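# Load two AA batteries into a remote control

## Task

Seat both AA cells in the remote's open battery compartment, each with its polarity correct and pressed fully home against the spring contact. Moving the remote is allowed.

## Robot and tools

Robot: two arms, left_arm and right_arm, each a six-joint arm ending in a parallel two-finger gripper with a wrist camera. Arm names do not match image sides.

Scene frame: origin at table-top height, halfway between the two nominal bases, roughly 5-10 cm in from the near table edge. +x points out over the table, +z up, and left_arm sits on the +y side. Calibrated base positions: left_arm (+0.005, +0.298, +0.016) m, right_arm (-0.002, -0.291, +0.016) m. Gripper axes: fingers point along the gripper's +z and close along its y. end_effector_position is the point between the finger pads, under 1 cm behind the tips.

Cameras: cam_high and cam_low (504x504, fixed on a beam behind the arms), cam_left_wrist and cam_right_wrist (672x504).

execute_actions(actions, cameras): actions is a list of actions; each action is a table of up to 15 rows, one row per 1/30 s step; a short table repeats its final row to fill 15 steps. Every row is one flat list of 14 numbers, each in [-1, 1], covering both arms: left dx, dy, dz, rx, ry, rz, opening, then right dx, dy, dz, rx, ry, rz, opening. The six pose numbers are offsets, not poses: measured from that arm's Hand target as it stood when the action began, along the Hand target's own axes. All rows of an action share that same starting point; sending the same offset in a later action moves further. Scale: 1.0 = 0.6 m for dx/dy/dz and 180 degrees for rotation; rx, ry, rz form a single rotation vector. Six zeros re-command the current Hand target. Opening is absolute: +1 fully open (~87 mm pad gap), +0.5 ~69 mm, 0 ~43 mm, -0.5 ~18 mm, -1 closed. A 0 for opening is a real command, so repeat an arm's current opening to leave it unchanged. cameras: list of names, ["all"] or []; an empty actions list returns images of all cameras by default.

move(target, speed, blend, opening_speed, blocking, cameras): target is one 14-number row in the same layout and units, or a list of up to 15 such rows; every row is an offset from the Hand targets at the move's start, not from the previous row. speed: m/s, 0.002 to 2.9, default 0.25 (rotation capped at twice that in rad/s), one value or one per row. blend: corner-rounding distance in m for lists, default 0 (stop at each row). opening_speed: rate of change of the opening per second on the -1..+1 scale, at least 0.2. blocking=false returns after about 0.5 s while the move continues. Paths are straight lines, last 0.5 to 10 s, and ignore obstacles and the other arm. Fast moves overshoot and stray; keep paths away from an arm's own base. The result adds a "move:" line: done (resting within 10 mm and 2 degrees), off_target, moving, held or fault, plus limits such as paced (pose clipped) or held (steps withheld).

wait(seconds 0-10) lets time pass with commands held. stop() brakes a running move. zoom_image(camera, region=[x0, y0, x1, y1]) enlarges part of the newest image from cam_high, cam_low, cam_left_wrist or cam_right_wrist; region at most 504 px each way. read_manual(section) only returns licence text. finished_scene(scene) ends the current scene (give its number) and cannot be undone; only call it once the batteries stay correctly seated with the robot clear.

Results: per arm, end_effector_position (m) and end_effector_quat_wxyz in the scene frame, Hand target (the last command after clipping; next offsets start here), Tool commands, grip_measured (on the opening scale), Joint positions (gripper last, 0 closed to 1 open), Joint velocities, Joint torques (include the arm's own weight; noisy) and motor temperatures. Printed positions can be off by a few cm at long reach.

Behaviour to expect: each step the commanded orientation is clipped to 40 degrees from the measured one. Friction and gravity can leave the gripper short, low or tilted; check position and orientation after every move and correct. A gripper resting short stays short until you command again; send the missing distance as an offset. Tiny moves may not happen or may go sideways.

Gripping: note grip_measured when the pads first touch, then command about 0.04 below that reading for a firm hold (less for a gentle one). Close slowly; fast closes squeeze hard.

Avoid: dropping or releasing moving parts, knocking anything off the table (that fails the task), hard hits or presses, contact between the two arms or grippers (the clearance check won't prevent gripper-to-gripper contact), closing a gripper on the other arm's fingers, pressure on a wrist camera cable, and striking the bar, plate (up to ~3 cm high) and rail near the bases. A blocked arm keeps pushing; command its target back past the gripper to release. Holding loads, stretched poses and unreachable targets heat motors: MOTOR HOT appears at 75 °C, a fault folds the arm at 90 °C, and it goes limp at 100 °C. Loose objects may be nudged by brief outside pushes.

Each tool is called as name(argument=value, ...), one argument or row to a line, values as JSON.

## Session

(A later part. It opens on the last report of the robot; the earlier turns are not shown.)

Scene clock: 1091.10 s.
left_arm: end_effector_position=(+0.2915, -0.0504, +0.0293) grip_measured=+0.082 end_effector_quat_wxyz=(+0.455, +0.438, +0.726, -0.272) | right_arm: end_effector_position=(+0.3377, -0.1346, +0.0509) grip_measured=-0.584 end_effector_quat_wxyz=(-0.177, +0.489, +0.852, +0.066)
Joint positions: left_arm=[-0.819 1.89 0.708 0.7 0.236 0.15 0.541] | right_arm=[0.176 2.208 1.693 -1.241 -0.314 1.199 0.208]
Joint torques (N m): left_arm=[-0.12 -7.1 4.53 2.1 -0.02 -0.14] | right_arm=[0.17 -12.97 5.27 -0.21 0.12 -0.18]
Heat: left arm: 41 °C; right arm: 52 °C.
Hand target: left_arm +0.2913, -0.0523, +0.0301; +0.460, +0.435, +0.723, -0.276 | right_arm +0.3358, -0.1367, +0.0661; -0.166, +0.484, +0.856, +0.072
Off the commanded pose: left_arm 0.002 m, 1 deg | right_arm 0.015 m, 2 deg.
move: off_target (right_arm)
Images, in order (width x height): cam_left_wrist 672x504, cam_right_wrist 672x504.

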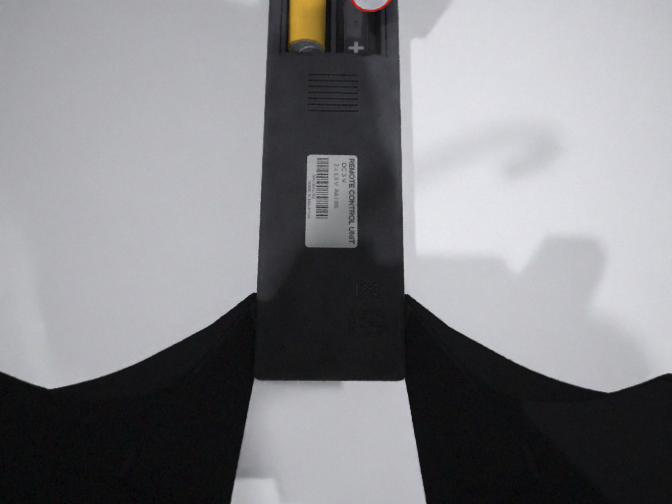

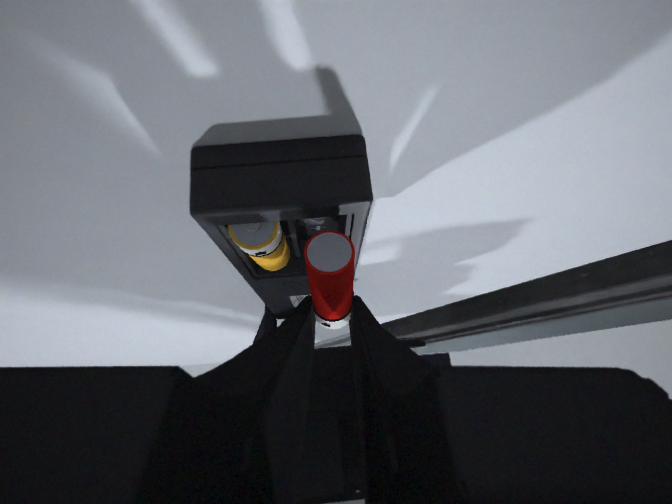

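move(
  target=[
    [0,0,0,0,0,0,-0.1,0.018,0.009,0.012,0,0.055,0,-0.82],
  ],
  speed=0.05,
  cameras=["cam_right_wrist","cam_left_wrist"],
)

zoom_image(
  camera="cam_right_wrist",
  region=[230, 150, 430, 350],
)

zoom_image(
  camera="cam_left_wrist",
  region=[270, 0, 420, 80],
)

Scene clock: 1113.87 s.
left_arm: end_effector_position=(+0.2915, -0.0504, +0.0293) grip_measured=+0.082 end_effector_quat_wxyz=(+0.455, +0.438, +0.726, -0.272) | right_arm: end_effector_position=(+0.3288, -0.1258, +0.0564) grip_measured=-0.584 end_effector_quat_wxyz=(-0.235, +0.479, +0.839, +0.102)
Joint positions: left_arm=[-0.819 1.89 0.708 0.7 0.236 0.15 0.541] | right_arm=[0.155 2.235 1.693 -1.278 -0.439 1.147 0.208]
Joint velocities: left_arm=[-0.007 0.007 -0.012 0.022 0.051 -0.168 0.006] | right_arm=[within noise]
Joint torques (N m): left_arm=[-0.14 -7.15 4.49 2.11 -0.01 -0.14] | right_arm=[-0.1 -8.88 8.53 -0.34 -0.22 -0.18]
Motor temperatures (°C): left_arm=[25 37 31 41 23 22 26] | right_arm=[23 58 38 23 24 22 25]
Heat: left arm: 41 °C; right arm: 58 °C.
Hand target: left_arm +0.2913, -0.0523, +0.0301; +0.460, +0.435, +0.723, -0.276 | right_arm +0.3337, -0.1232, +0.0630; -0.239, +0.477, +0.838, +0.114
Off the commanded pose: left_arm 0.002 m, 1 deg | right_arm 0.009 m, 2 deg.
move: done
Images, in order (width x height): cam_left_wrist 672x504, cam_right_wrist 672x504.

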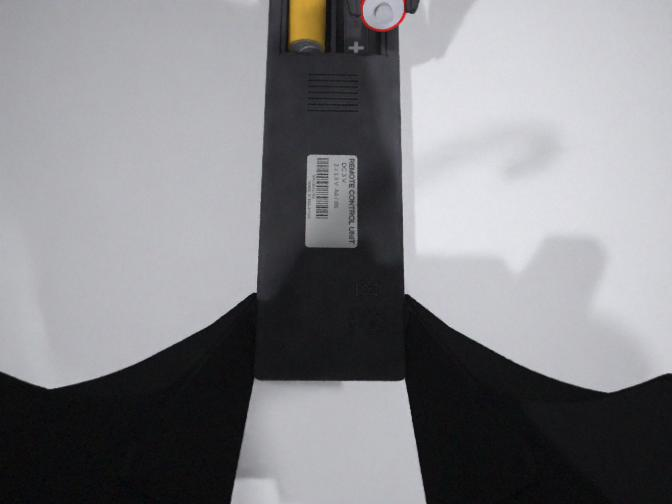

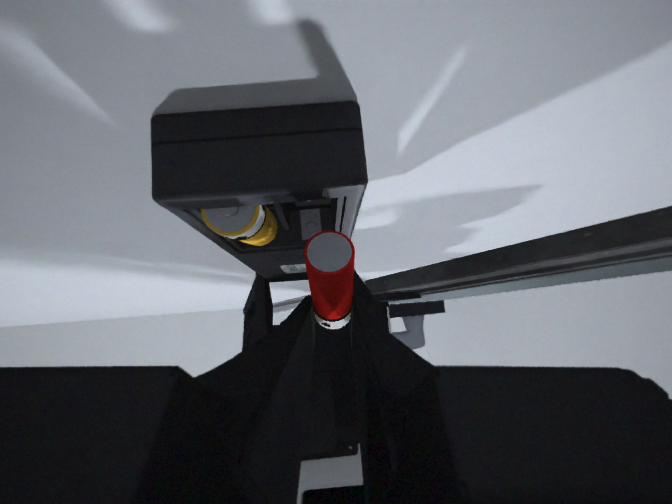

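Scaled by 2.520.

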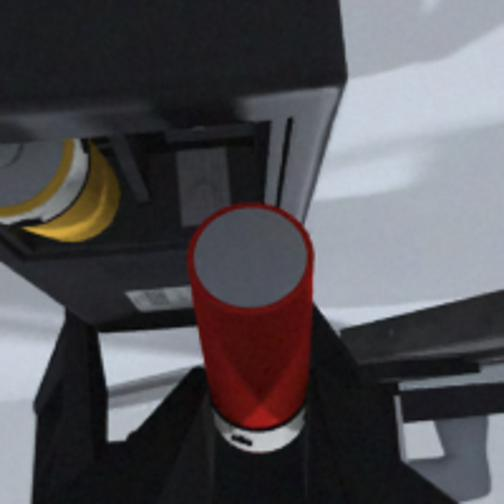

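Scaled by 3.360.

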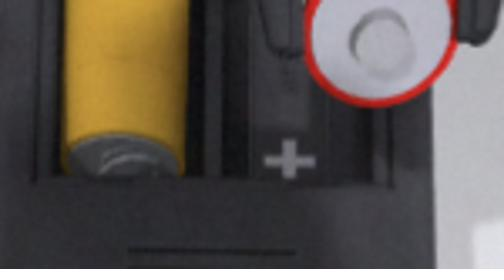

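move(
  target=[
    [0,0,0,0,0,0,-0.1,-0.018,0.013,-0.010,0,0,0,-0.82],
    [0,0,0,0,0,0,-0.1,-0.024,0.014,0.004,0,0,0,-0.82],
  ],
  speed=0.05,
  cameras=["cam_right_wrist","cam_left_wrist"],
)

zoom_image(
  camera="cam_right_wrist",
  region=[230, 150, 430, 350],
)

zoom_image(
  camera="cam_left_wrist",
  region=[270, 0, 420, 80],
)

Scene clock: 1131.17 s.
left_arm: end_effector_position=(+0.2915, -0.0504, +0.0293) grip_measured=+0.082 end_effector_quat_wxyz=(+0.455, +0.438, +0.726, -0.272) | right_arm: end_effector_position=(+0.3422, -0.1316, +0.0524) grip_measured=-0.584 end_effector_quat_wxyz=(-0.240, +0.480, +0.838, +0.101)
Joint positions: left_arm=[-0.819 1.89 0.708 0.7 0.236 0.15 0.541] | right_arm=[0.134 2.298 1.779 -1.318 -0.439 1.126 0.208]
Joint torques (N m): left_arm=[-0.16 -7.1 4.56 2.11 -0.02 -0.14] | right_arm=[0.24 -9.35 6.61 -0.13 -0.18 -0.16]
Heat: left arm: 41 °C; right arm: 54 °C.
Hand target: left_arm +0.2913, -0.0523, +0.0301; +0.460, +0.435, +0.723, -0.276 | right_arm +0.3464, -0.1284, +0.0533; -0.239, +0.476, +0.838, +0.114
Off the commanded pose: left_arm 0.002 m, 1 deg | right_arm 0.005 m, 1 deg.
move: done
Images, in order (width x height): cam_left_wrist 672x504, cam_right_wrist 672x504.

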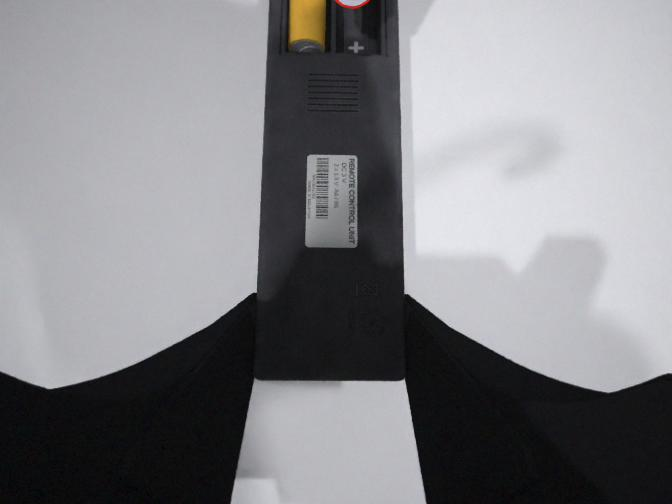

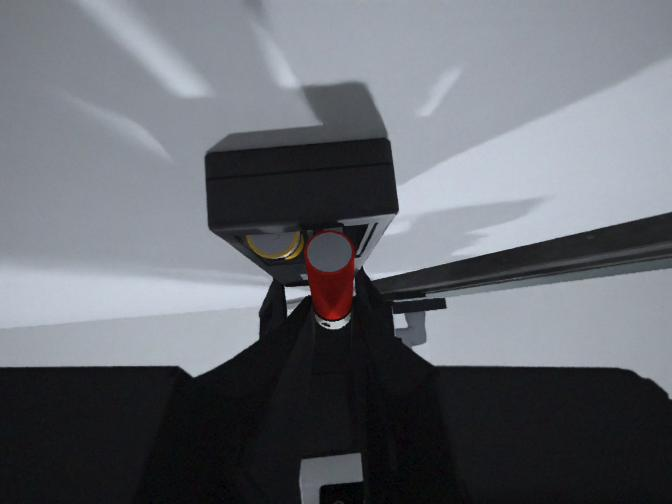

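Scaled by 2.520.

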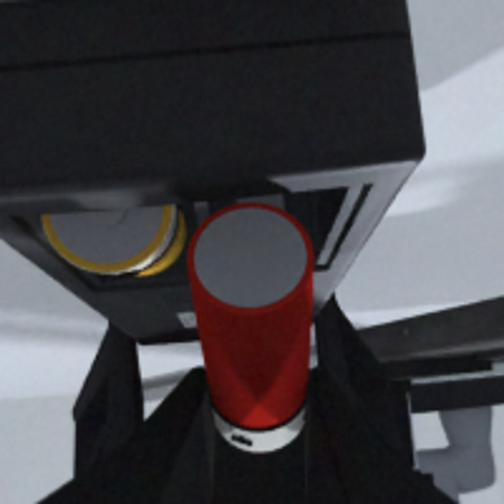

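Scaled by 3.360.

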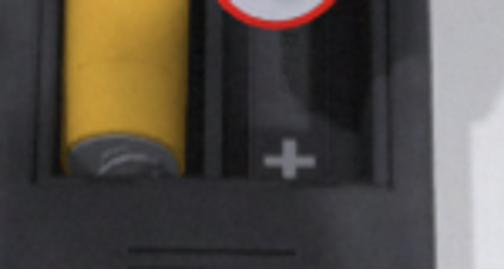

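move(
  target=[0,0,0,0,0,0,-0.1,-0.014,-0.003,0.024,0,0,0,-0.82],
  speed=0.05,
  cameras=["cam_right_wrist","cam_left_wrist"],
)

zoom_image(
  camera="cam_right_wrist",
  region=[230, 150, 430, 350],
)

zoom_image(
  camera="cam_left_wrist",
  region=[270, 0, 420, 80],
)

Scene clock: 1140.23 s.
left_arm: end_effector_position=(+0.2915, -0.0504, +0.0293) grip_measured=+0.082 end_effector_quat_wxyz=(+0.455, +0.438, +0.726, -0.272) | right_arm: end_effector_position=(+0.3436, -0.1303, +0.0447) grip_measured=-0.583 end_effector_quat_wxyz=(-0.237, +0.479, +0.838, +0.108)
Joint positions: left_arm=[-0.819 1.89 0.708 0.7 0.236 0.15 0.541] | right_arm=[0.134 2.303 1.756 -1.278 -0.446 1.124 0.208]
Joint torques (N m): left_arm=[-0.13 -7.1 4.48 2.1 -0.03 -0.14] | right_arm=[-0.01 -8.76 4.22 0.06 -0.11 -0.16]
Motor temperatures (°C): left_arm=[25 37 31 41 23 22 26] | right_arm=[23 53 39 23 24 22 25]
Heat: left arm: 41 °C; right arm: 53 °C.
Hand target: left_arm +0.2913, -0.0523, +0.0301; +0.460, +0.435, +0.723, -0.276 | right_arm +0.3442, -0.1296, +0.0368; -0.239, +0.476, +0.838, +0.114
Off the commanded pose: left_arm 0.002 m, 1 deg | right_arm 0.008 m, 1 deg.
move: done
Images, in order (width x height): cam_left_wrist 672x504, cam_right_wrist 672x504.

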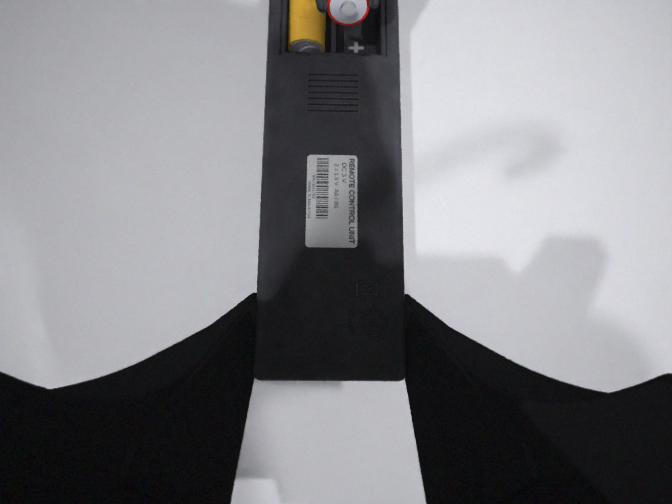

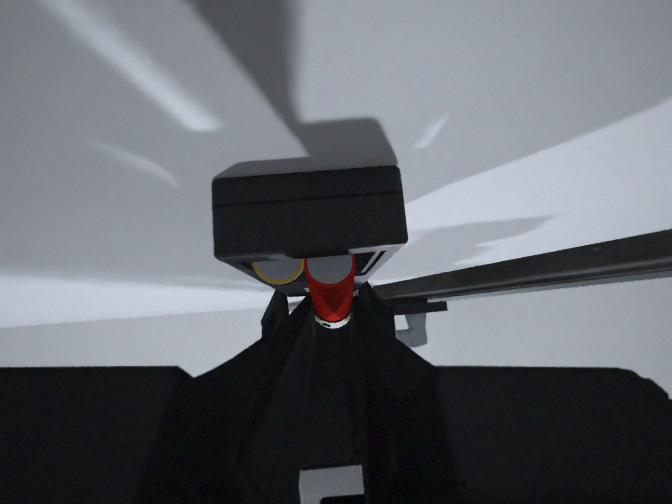

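Scaled by 2.520.

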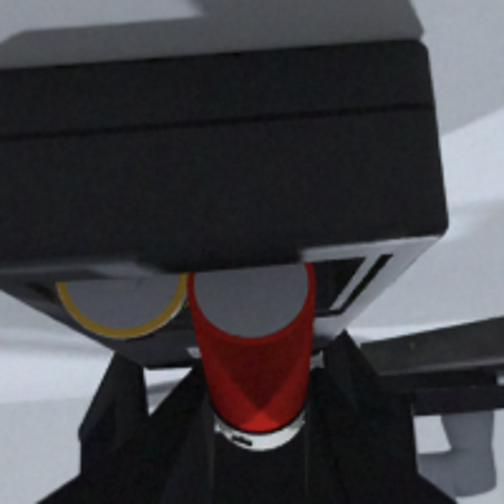

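Scaled by 3.360.

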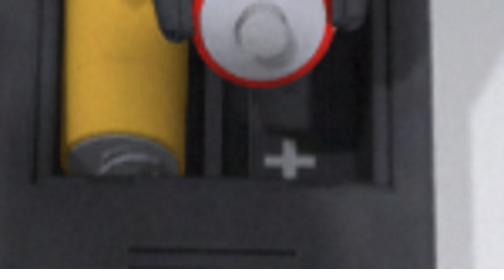

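move(
  target=[
    [0,0,0,0,0,0,-0.1,0.010,-0.009,-0.022,0,0,0,-0.82],
    [0,0,0,0,0,0,-0.1,-0.002,-0.008,0.004,0,0,0,-0.82],
  ],
  speed=0.05,
  cameras=["cam_right_wrist","cam_left_wrist"],
)

zoom_image(
  camera="cam_right_wrist",
  region=[230, 150, 430, 350],
)

zoom_image(
  camera="cam_left_wrist",
  region=[270, 0, 420, 80],
)

Scene clock: 1150.57 s.
left_arm: end_effector_position=(+0.2915, -0.0504, +0.0293) grip_measured=+0.082 end_effector_quat_wxyz=(+0.455, +0.438, +0.726, -0.272) | right_arm: end_effector_position=(+0.3420, -0.1300, +0.0390) grip_measured=-0.583 end_effector_quat_wxyz=(-0.240, +0.478, +0.837, +0.116)
Joint positions: left_arm=[-0.819 1.89 0.708 0.7 0.236 0.15 0.541] | right_arm=[0.129 2.303 1.725 -1.246 -0.462 1.117 0.209]
Joint torques (N m): left_arm=[-0.13 -7.16 4.51 2.11 -0.03 -0.12] | right_arm=[0.02 -9.74 3.95 -0.06 0.05 -0.15]
Heat: left arm: 41 °C; right arm: 52 °C.
Hand target: left_arm +0.2913, -0.0523, +0.0301; +0.460, +0.435, +0.723, -0.276 | right_arm +0.3400, -0.1319, +0.0343; -0.239, +0.476, +0.838, +0.114
Off the commanded pose: left_arm 0.002 m, 1 deg | right_arm 0.005 m, 0 deg.
move: done
Images, in order (width x height): cam_left_wrist 672x504, cam_right_wrist 672x504.

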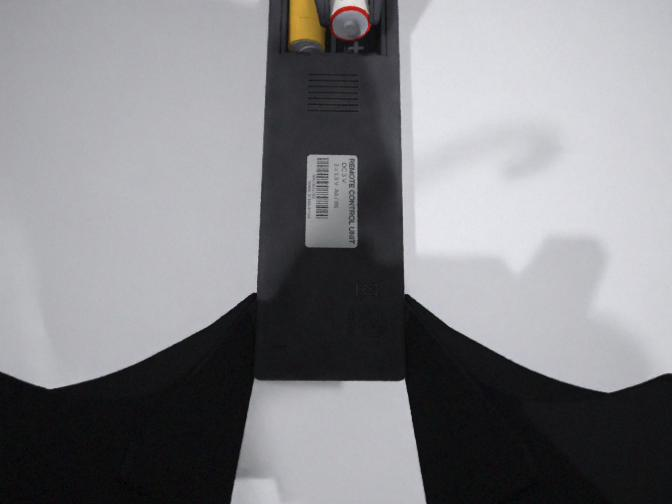

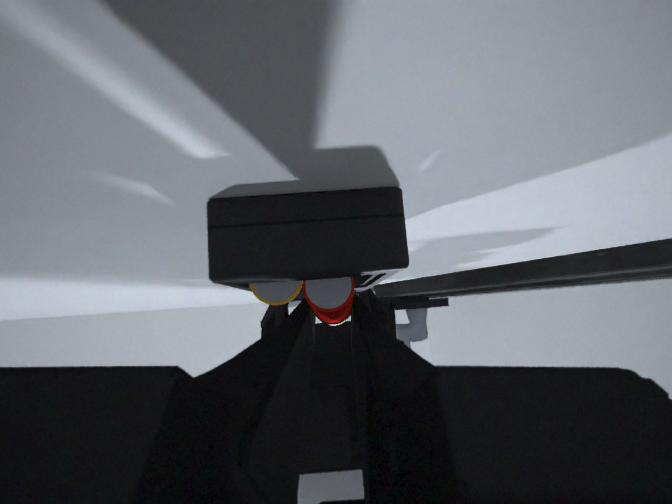

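Scaled by 2.520.

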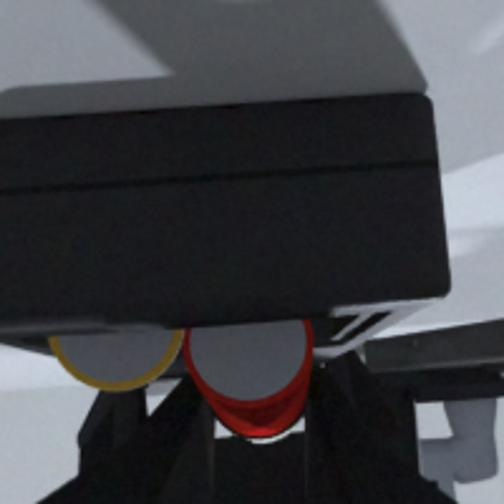

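Scaled by 3.360.

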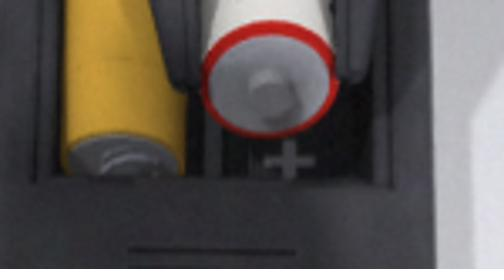

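move(
  target=[
    [0,0,0,0,0,0,-0.1,0,0,-0.004,0,0,0,-0.4],
    [0,0,0,0,0,0,-0.1,0.03,-0.005,-0.07,0,0,0,-0.4],
    [0,0,0,0,0,0,-0.1,0.06,-0.005,-0.07,0,-0.166,0,-0.4],
  ],
  speed=0.1,
  opening_speed=0.5,
  cameras=["cam_right_wrist","cam_left_wrist"],
)

zoom_image(
  camera="cam_right_wrist",
  region=[230, 100, 430, 300],
)

zoom_image(
  camera="cam_left_wrist",
  region=[270, 0, 420, 80],
)

Scene clock: 1165.13 s.
left_arm: end_effector_position=(+0.2915, -0.0504, +0.0293) grip_measured=+0.082 end_effector_quat_wxyz=(+0.455, +0.438, +0.726, -0.272) | right_arm: end_effector_position=(+0.3306, -0.1245, +0.0776) grip_measured=-0.400 end_effector_quat_wxyz=(-0.038, +0.486, +0.873, -0.025)
Joint positions: left_arm=[-0.819 1.89 0.708 0.7 0.236 0.15 0.541] | right_arm=[0.342 2.083 1.706 -1.279 -0.008 1.368 0.3]
Joint torques (N m): left_arm=[-0.14 -7.1 4.51 2.1 -0.02 -0.13] | right_arm=[0.66 -12.25 5.08 0.24 0.41 0.09]
Heat: left arm: 41 °C; right arm: 53 °C.
Hand target: left_arm +0.2913, -0.0523, +0.0301; +0.460, +0.435, +0.723, -0.276 | right_arm +0.3341, -0.1244, +0.0888; -0.015, +0.490, +0.872, -0.013
Off the commanded pose: left_arm 0.002 m, 1 deg | right_arm 0.012 m, 3 deg.
move: off_target (right_arm)
Images, in order (width x height): cam_left_wrist 672x504, cam_right_wrist 672x504.

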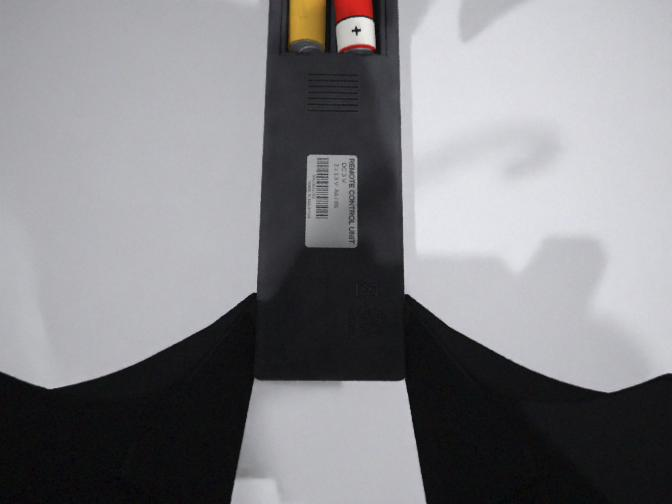

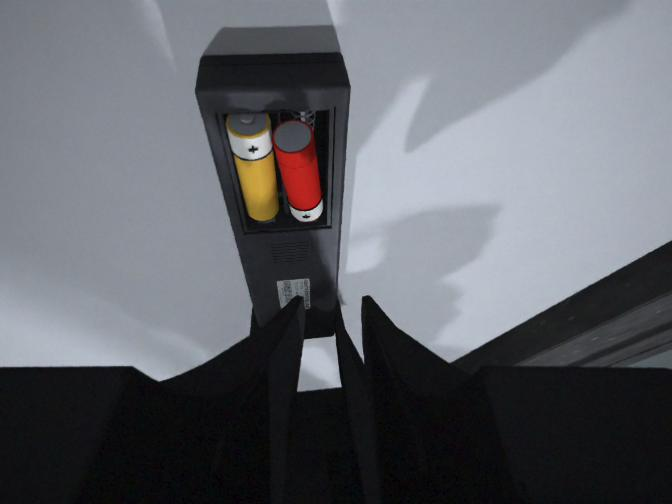

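Scaled by 2.520.

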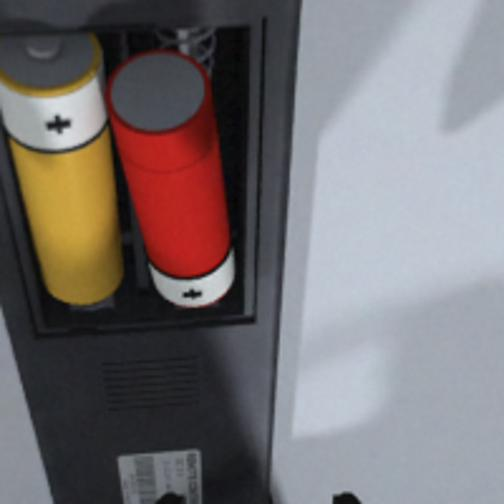

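Scaled by 3.360.

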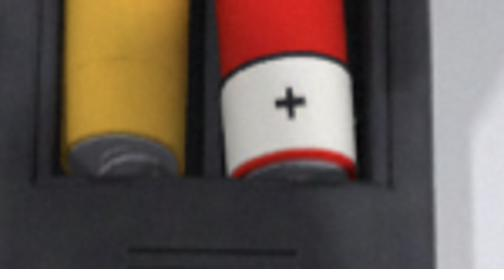

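move(
  target=[
    [0,0,0,0,0,0,-0.1,-0.018,0.019,0.02,0,0,0,-0.4],
    [0,0,0,0,0,0,-0.1,-0.018,0.019,0.064,0,0,0,-0.4],
  ],
  speed=0.08,
  cameras=["cam_right_wrist","cam_left_wrist"],
)

zoom_image(
  camera="cam_right_wrist",
  region=[230, 150, 430, 350],
)

Scene clock: 1186.20 s.
left_arm: end_effector_position=(+0.2915, -0.0504, +0.0293) grip_measured=+0.082 end_effector_quat_wxyz=(+0.455, +0.438, +0.726, -0.272) | right_arm: end_effector_position=(+0.3454, -0.1244, +0.0540) grip_measured=-0.400 end_effector_quat_wxyz=(-0.024, +0.492, +0.870, -0.009)
Joint positions: left_arm=[-0.819 1.89 0.708 0.7 0.236 0.15 0.541] | right_arm=[0.329 2.11 1.658 -1.161 -0.006 1.368 0.3]
Joint torques (N m): left_arm=[-0.13 -7.08 4.56 2.11 -0.02 -0.14] | right_arm=[-0.03 -8.77 5.3 0.32 0.4 -0.17]
Motor temperatures (°C): left_arm=[25 37 31 41 23 22 26] | right_arm=[23 56 38 23 24 22 25]
Heat: left arm: 41 °C; right arm: 56 °C.
Hand target: left_arm +0.2913, -0.0523, +0.0301; +0.460, +0.435, +0.723, -0.276 | right_arm +0.3480, -0.1279, +0.0498; -0.015, +0.490, +0.872, -0.013
Off the commanded pose: left_arm 0.002 m, 1 deg | right_arm 0.006 m, 1 deg.
move: done
Images, in order (width x height): cam_left_wrist 672x504, cam_right_wrist 672x504.

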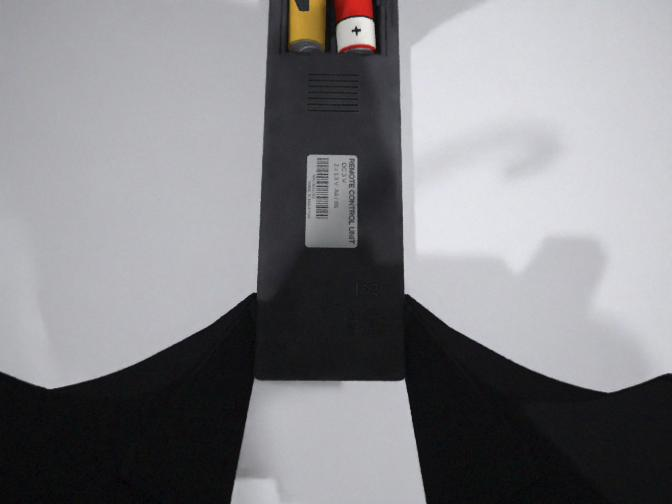

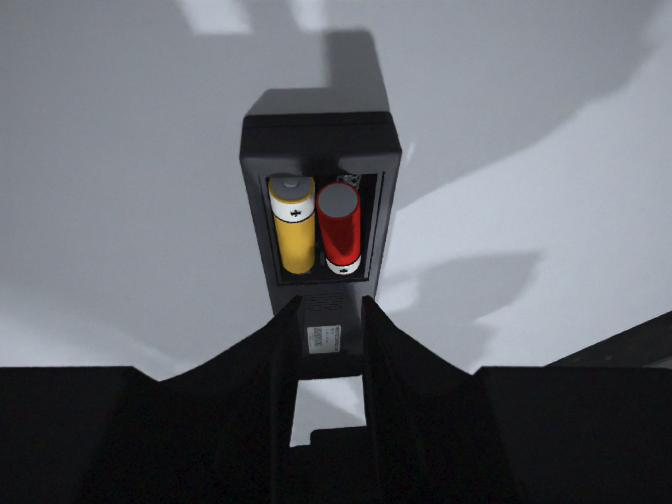

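Scaled by 2.520.

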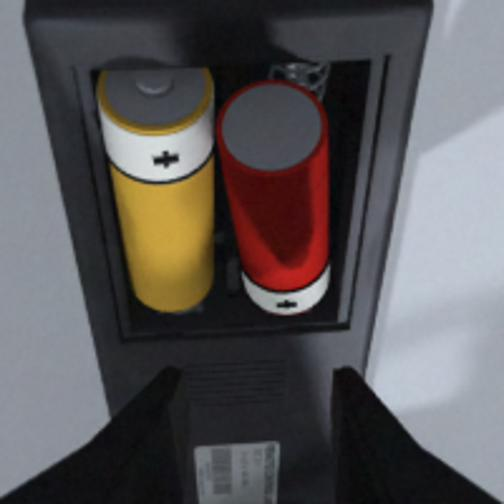

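move(
  target=[
    [0,0,0,0,0,0,-0.1,0.002,-0.009,0,0,0,0,-0.4],
    [0,0,0,0,0,0,-0.1,0.002,-0.009,0.025,0,0,0,-0.4],
  ],
  speed=0.05,
  cameras=["cam_right_wrist","cam_left_wrist"],
)

zoom_image(
  camera="cam_right_wrist",
  region=[230, 180, 430, 380],
)

zoom_image(
  camera="cam_left_wrist",
  region=[270, 0, 420, 80],
)

Scene clock: 1197.50 s.
left_arm: end_effector_position=(+0.2915, -0.0504, +0.0293) grip_measured=+0.082 end_effector_quat_wxyz=(+0.455, +0.438, +0.726, -0.272) | right_arm: end_effector_position=(+0.3368, -0.1271, +0.0371) grip_measured=-0.400 end_effector_quat_wxyz=(-0.030, +0.491, +0.870, -0.016)
Joint positions: left_arm=[-0.819 1.89 0.708 0.7 0.236 0.15 0.541] | right_arm=[0.329 2.11 1.587 -1.109 -0.006 1.367 0.3]
Joint torques (N m): left_arm=[-0.14 -7.09 4.51 2.1 -0.03 -0.14] | right_arm=[-0.06 -9.32 4.97 0.39 0.4 -0.17]
Heat: left arm: 41 °C; right arm: 53 °C.
Hand target: left_arm +0.2913, -0.0523, +0.0301; +0.460, +0.435, +0.723, -0.276 | right_arm +0.3422, -0.1298, +0.0350; -0.015, +0.490, +0.872, -0.013
Off the commanded pose: left_arm 0.002 m, 1 deg | right_arm 0.006 m, 2 deg.
move: done
Images, in order (width x height): cam_left_wrist 672x504, cam_right_wrist 672x504.

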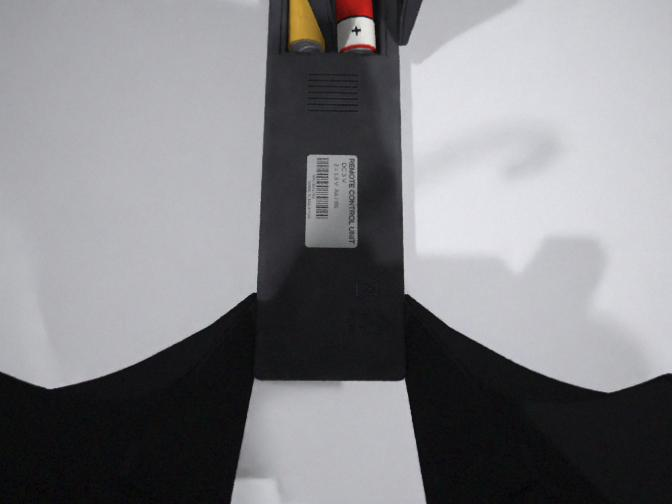

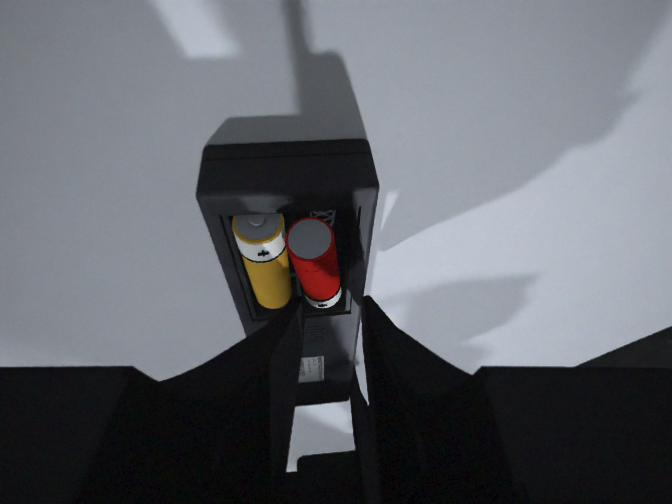

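Scaled by 2.520.

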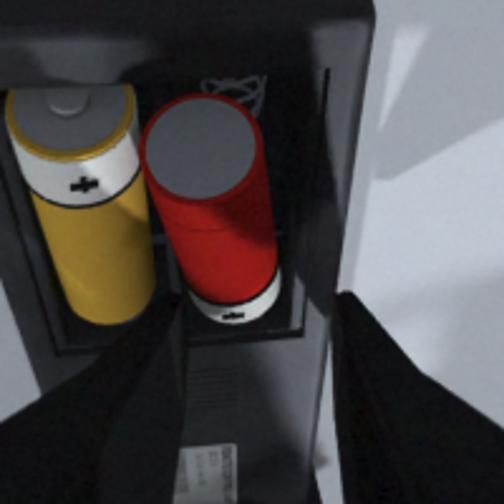

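Scaled by 3.360.

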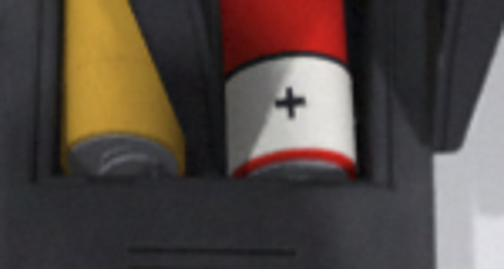

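move(
  target=[
    [0,0,0,0,0,0,-0.1,0,0.001,-0.016,0,0,0,-0.4],
    [0,0,0,0,0,0,-0.1,-0.002,0.014,-0.013,0,0,0,-0.4],
    [0,0,0,0,0,0,-0.1,-0.002,0.014,0.0,0,0,0,-0.4],
  ],
  speed=0.05,
  cameras=["cam_right_wrist","cam_left_wrist"],
)

zoom_image(
  camera="cam_right_wrist",
  region=[230, 180, 430, 380],
)

Scene clock: 1207.53 s.
left_arm: end_effector_position=(+0.2915, -0.0504, +0.0293) grip_measured=+0.082 end_effector_quat_wxyz=(+0.455, +0.438, +0.726, -0.272) | right_arm: end_effector_position=(+0.3430, -0.1249, +0.0389) grip_measured=-0.400 end_effector_quat_wxyz=(-0.026, +0.491, +0.871, -0.012)
Joint positions: left_arm=[-0.819 1.89 0.708 0.7 0.236 0.15 0.541] | right_arm=[0.329 2.122 1.614 -1.112 -0.006 1.367 0.3]
Joint torques (N m): left_arm=[-0.14 -7.08 4.48 2.11 -0.03 -0.14] | right_arm=[0.08 -7.87 6.98 0.3 0.4 -0.14]
Motor temperatures (°C): left_arm=[25 37 31 41 23 22 26] | right_arm=[23 51 37 23 24 22 24]
Heat: left arm: 41 °C; right arm: 51 °C.
Hand target: left_arm +0.2913, -0.0523, +0.0301; +0.460, +0.435, +0.723, -0.276 | right_arm +0.3499, -0.1265, +0.0346; -0.015, +0.490, +0.872, -0.013
Off the commanded pose: left_arm 0.002 m, 1 deg | right_arm 0.008 m, 1 deg.
move: done
Images, in order (width x height): cam_left_wrist 672x504, cam_right_wrist 672x504.

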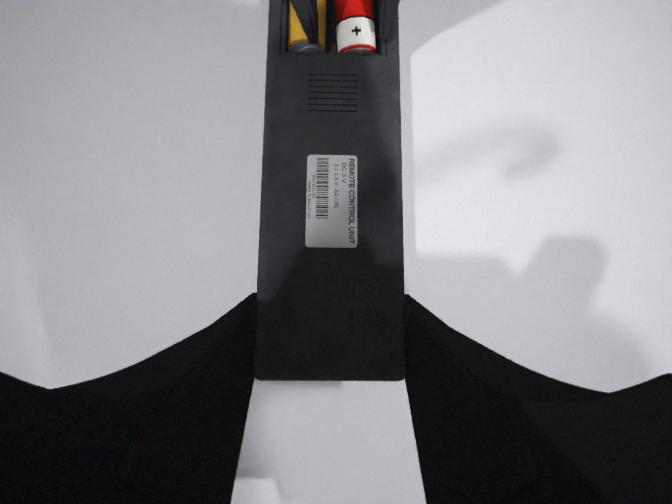

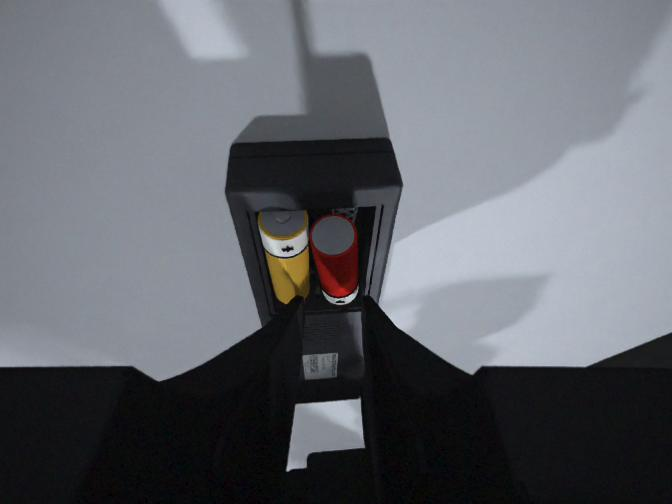

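Scaled by 2.520.

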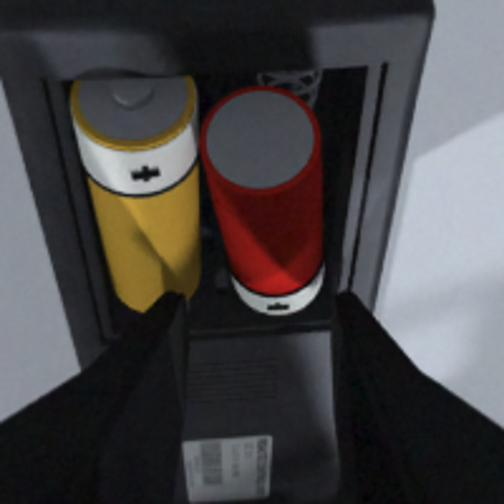

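move(
  target=[
    [0,0,0,0,0,0,-0.1,0,0,0,0,0,0,-0.8],
    [0,0,0,0,0,0,-0.1,0,0,-0.07,0,0,0,-0.8],
  ],
  speed=0.06,
  opening_speed=0.5,
  cameras=["cam_right_wrist","cam_left_wrist"],
)

zoom_image(
  camera="cam_right_wrist",
  region=[230, 150, 430, 350],
)

Scene clock: 1217.23 s.
left_arm: end_effector_position=(+0.2918, -0.0502, +0.0293) grip_measured=+0.082 end_effector_quat_wxyz=(+0.455, +0.437, +0.727, -0.271) | right_arm: end_effector_position=(+0.3439, -0.1251, +0.0630) grip_measured=-0.800 end_effector_quat_wxyz=(-0.034, +0.490, +0.871, -0.021)
Joint positions: left_arm=[-0.819 1.89 0.708 0.7 0.234 0.15 0.541] | right_arm=[0.329 2.128 1.719 -1.235 -0.007 1.365 0.1]
Joint torques (N m): left_arm=[-0.16 -7.1 4.57 2.11 0.01 -0.13] | right_arm=[0.23 -10.73 9.02 -0.06 0.4 -0.11]
Heat: left arm: 41 °C; right arm: 50 °C.
Hand target: left_arm +0.2913, -0.0523, +0.0301; +0.460, +0.435, +0.723, -0.276 | right_arm +0.3516, -0.1262, +0.0767; -0.015, +0.490, +0.872, -0.013
Off the commanded pose: left_arm 0.002 m, 1 deg | right_arm 0.016 m, 2 deg.
move: off_target (right_arm)
Images, in order (width x height): cam_left_wrist 672x504, cam_right_wrist 672x504.

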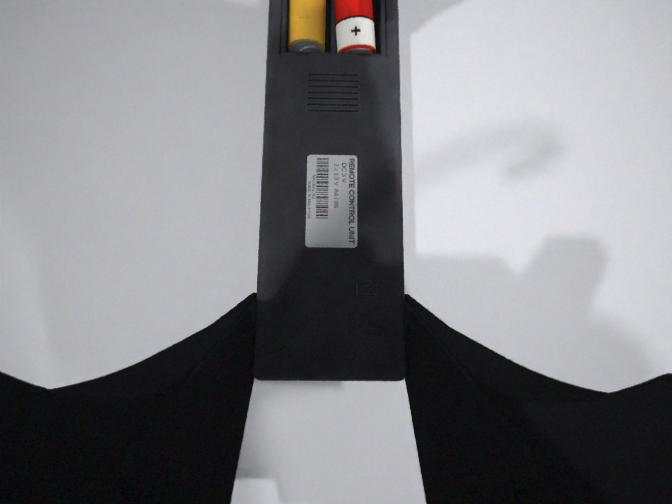

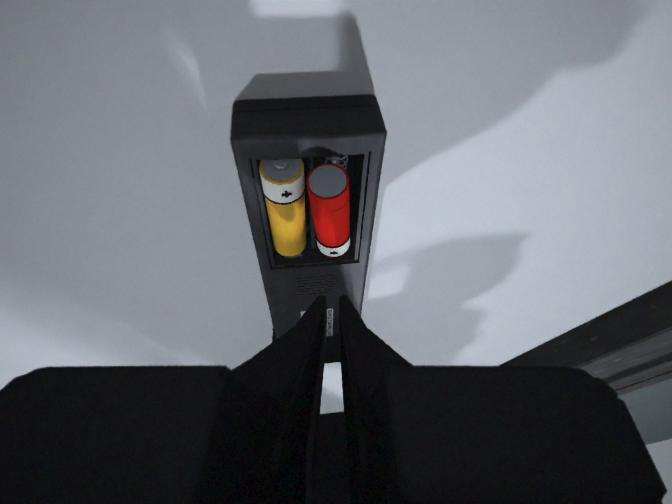

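Scaled by 2.520.

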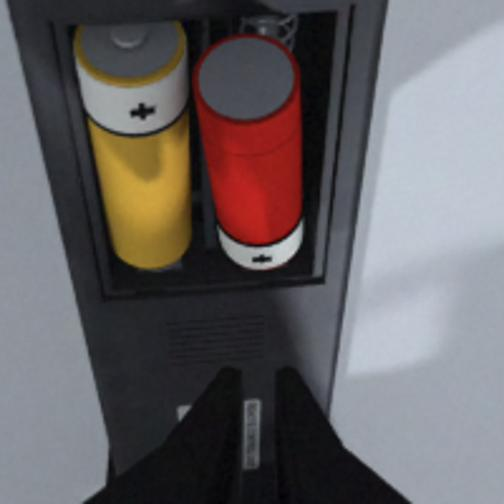

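move(
  target=[
    [0,0,0,0,0,0,-0.1,-0.03,0,0.02,0,0,0,-0.4],
    [0,0,0,0,0,0,-0.1,-0.03,0,0.055,0,0,0,-0.4],
  ],
  speed=0.06,
  cameras=["cam_right_wrist","cam_left_wrist"],
)

zoom_image(
  camera="cam_right_wrist",
  region=[230, 180, 430, 380],
)

Scene clock: 1232.97 s.
left_arm: end_effector_position=(+0.2918, -0.0502, +0.0293) grip_measured=+0.082 end_effector_quat_wxyz=(+0.455, +0.437, +0.727, -0.271) | right_arm: end_effector_position=(+0.3580, -0.1390, +0.0485) grip_measured=-0.400 end_effector_quat_wxyz=(-0.022, +0.493, +0.870, -0.009)
Joint positions: left_arm=[-0.819 1.89 0.708 0.7 0.234 0.15 0.541] | right_arm=[0.285 2.14 1.684 -1.154 -0.003 1.326 0.3]
Joint torques (N m): left_arm=[-0.13 -7.09 4.53 2.11 0.01 -0.14] | right_arm=[0.2 -8.84 5.23 0.28 0.39 -0.17]
Heat: left arm: 41 °C; right arm: 53 °C.
Hand target: left_arm +0.2913, -0.0523, +0.0301; +0.460, +0.435, +0.723, -0.276 | right_arm +0.3597, -0.1418, +0.0435; -0.015, +0.490, +0.872, -0.013
Off the commanded pose: left_arm 0.002 m, 1 deg | right_arm 0.006 m, 1 deg.
move: done
Images, in order (width x height): cam_left_wrist 672x504, cam_right_wrist 672x504.

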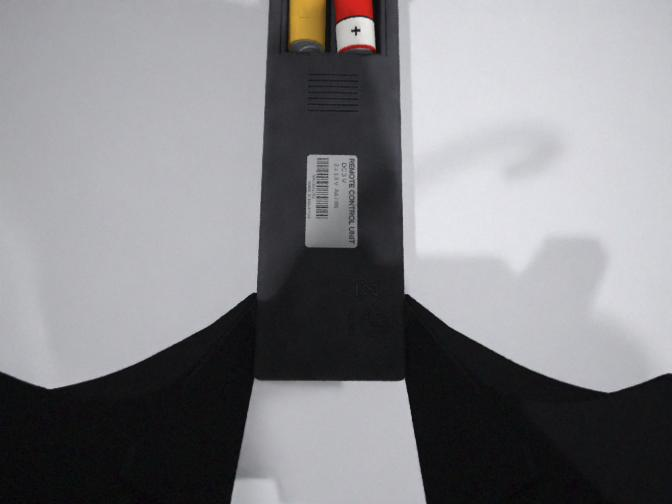

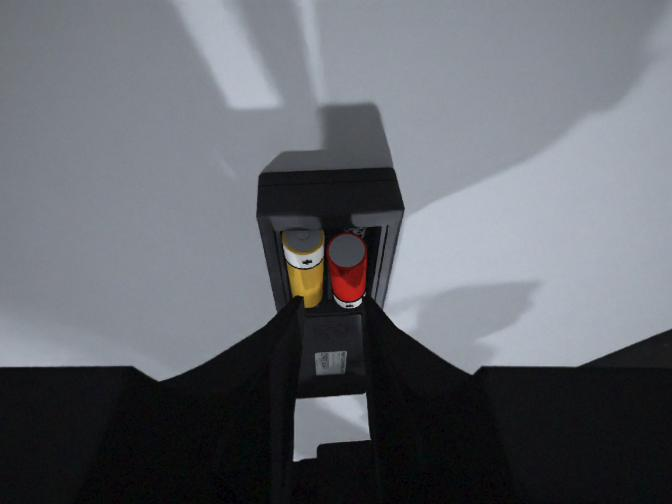

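Scaled by 2.520.

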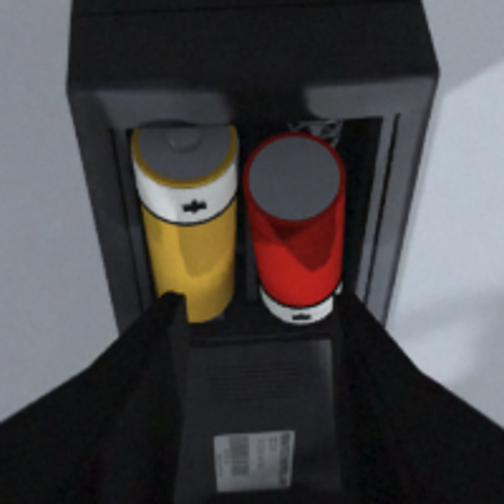

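move(
  target=[
    [0,0,0,0,0,0,-0.1,0,-0.012,-0.003,0,0,0,-0.4],
    [0,0,0,0,0,0,-0.1,0,-0.012,0.018,0,0,0,-0.4],
  ],
  speed=0.05,
  cameras=["cam_right_wrist"],
)

zoom_image(
  camera="cam_right_wrist",
  region=[230, 180, 430, 380],
)

Scene clock: 1241.60 s.
left_arm: end_effector_position=(+0.2920, -0.0502, +0.0293) grip_measured=+0.082 end_effector_quat_wxyz=(+0.456, +0.438, +0.726, -0.270) | right_arm: end_effector_position=(+0.3475, -0.1423, +0.0360) grip_measured=-0.400 end_effector_quat_wxyz=(-0.033, +0.491, +0.871, -0.019)
Joint positions: left_arm=[-0.819 1.89 0.708 0.7 0.234 0.153 0.541] | right_arm=[0.284 2.14 1.63 -1.13 -0.003 1.321 0.3]
Joint torques (N m): left_arm=[-0.17 -7.12 4.53 2.1 0 -0.17] | right_arm=[-0.23 -10.07 3.71 0.53 0.39 -0.16]
Heat: left arm: 41 °C; right arm: 53 °C.
Hand target: left_arm +0.2913, -0.0523, +0.0301; +0.460, +0.435, +0.723, -0.276 | right_arm +0.3532, -0.1457, +0.0330; -0.015, +0.490, +0.872, -0.013
Off the commanded pose: left_arm 0.002 m, 1 deg | right_arm 0.007 m, 2 deg.
move: done
Images, in order (width x height): cam_right_wrist 672x504.

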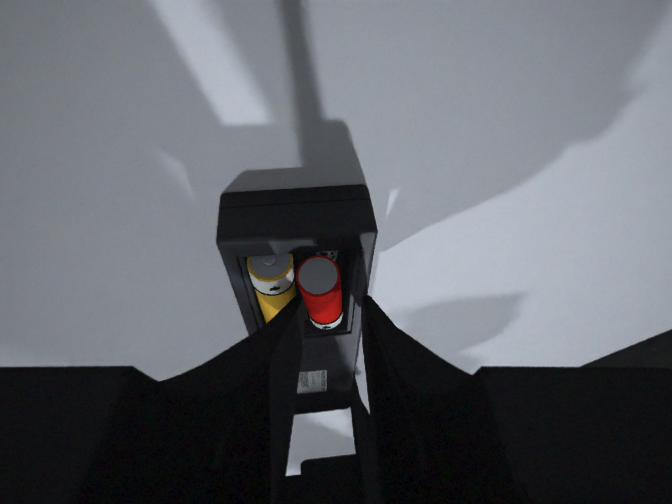

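Scaled by 2.520.

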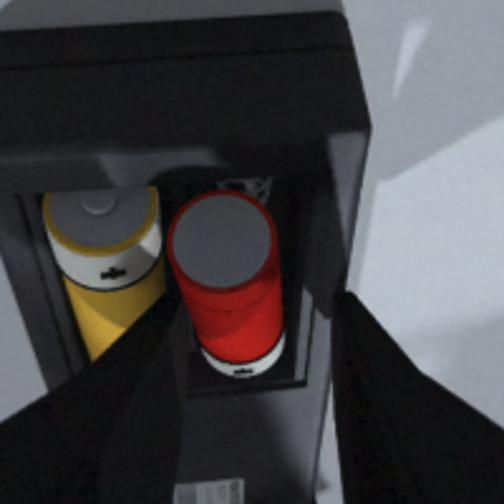

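move(
  target=[
    [0,0,0,0,0,0,-0.1,0,0.007,-0.012,0,0,0,-0.4],
    [0,0,0,0,0,0,-0.1,0,0.007,-0.007,0,0,0,-0.8],
  ],
  speed=0.05,
  opening_speed=0.4,
  cameras=["cam_right_wrist"],
)

zoom_image(
  camera="cam_right_wrist",
  region=[230, 180, 430, 380],
)

Scene clock: 1250.70 s.
left_arm: end_effector_position=(+0.2920, -0.0501, +0.0293) grip_measured=+0.082 end_effector_quat_wxyz=(+0.456, +0.439, +0.726, -0.270) | right_arm: end_effector_position=(+0.3476, -0.1418, +0.0363) grip_measured=-0.595 end_effector_quat_wxyz=(-0.033, +0.490, +0.871, -0.018)
Joint positions: left_arm=[-0.819 1.89 0.708 0.7 0.234 0.154 0.541] | right_arm=[0.284 2.14 1.631 -1.13 -0.006 1.319 0.202]
Joint torques (N m): left_arm=[-0.14 -7.15 4.53 2.11 0 -0.18] | right_arm=[0.08 -9.26 6.76 0.32 0.41 -0.11]
Heat: left arm: 41 °C; right arm: 54 °C.
Hand target: left_arm +0.2913, -0.0523, +0.0301; +0.460, +0.435, +0.723, -0.276 | right_arm +0.3569, -0.1434, +0.0370; -0.015, +0.489, +0.872, -0.013
Off the commanded pose: left_arm 0.002 m, 1 deg | right_arm 0.010 m, 2 deg.
move: done
Images, in order (width x height): cam_right_wrist 672x504.

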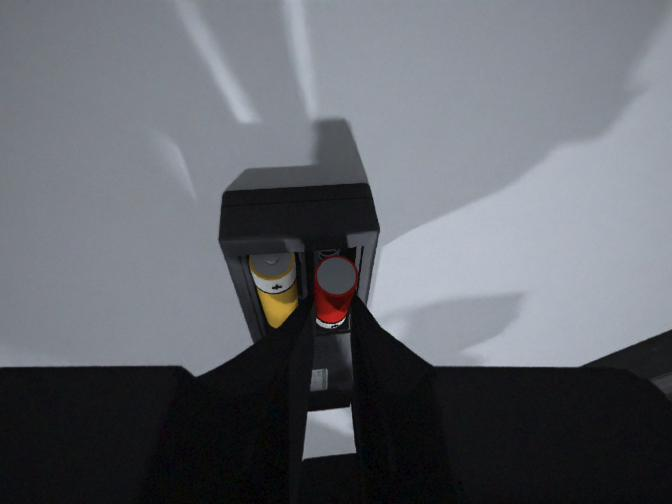

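Scaled by 2.520.

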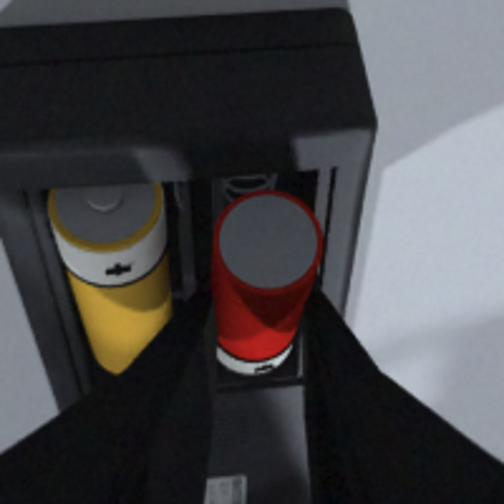

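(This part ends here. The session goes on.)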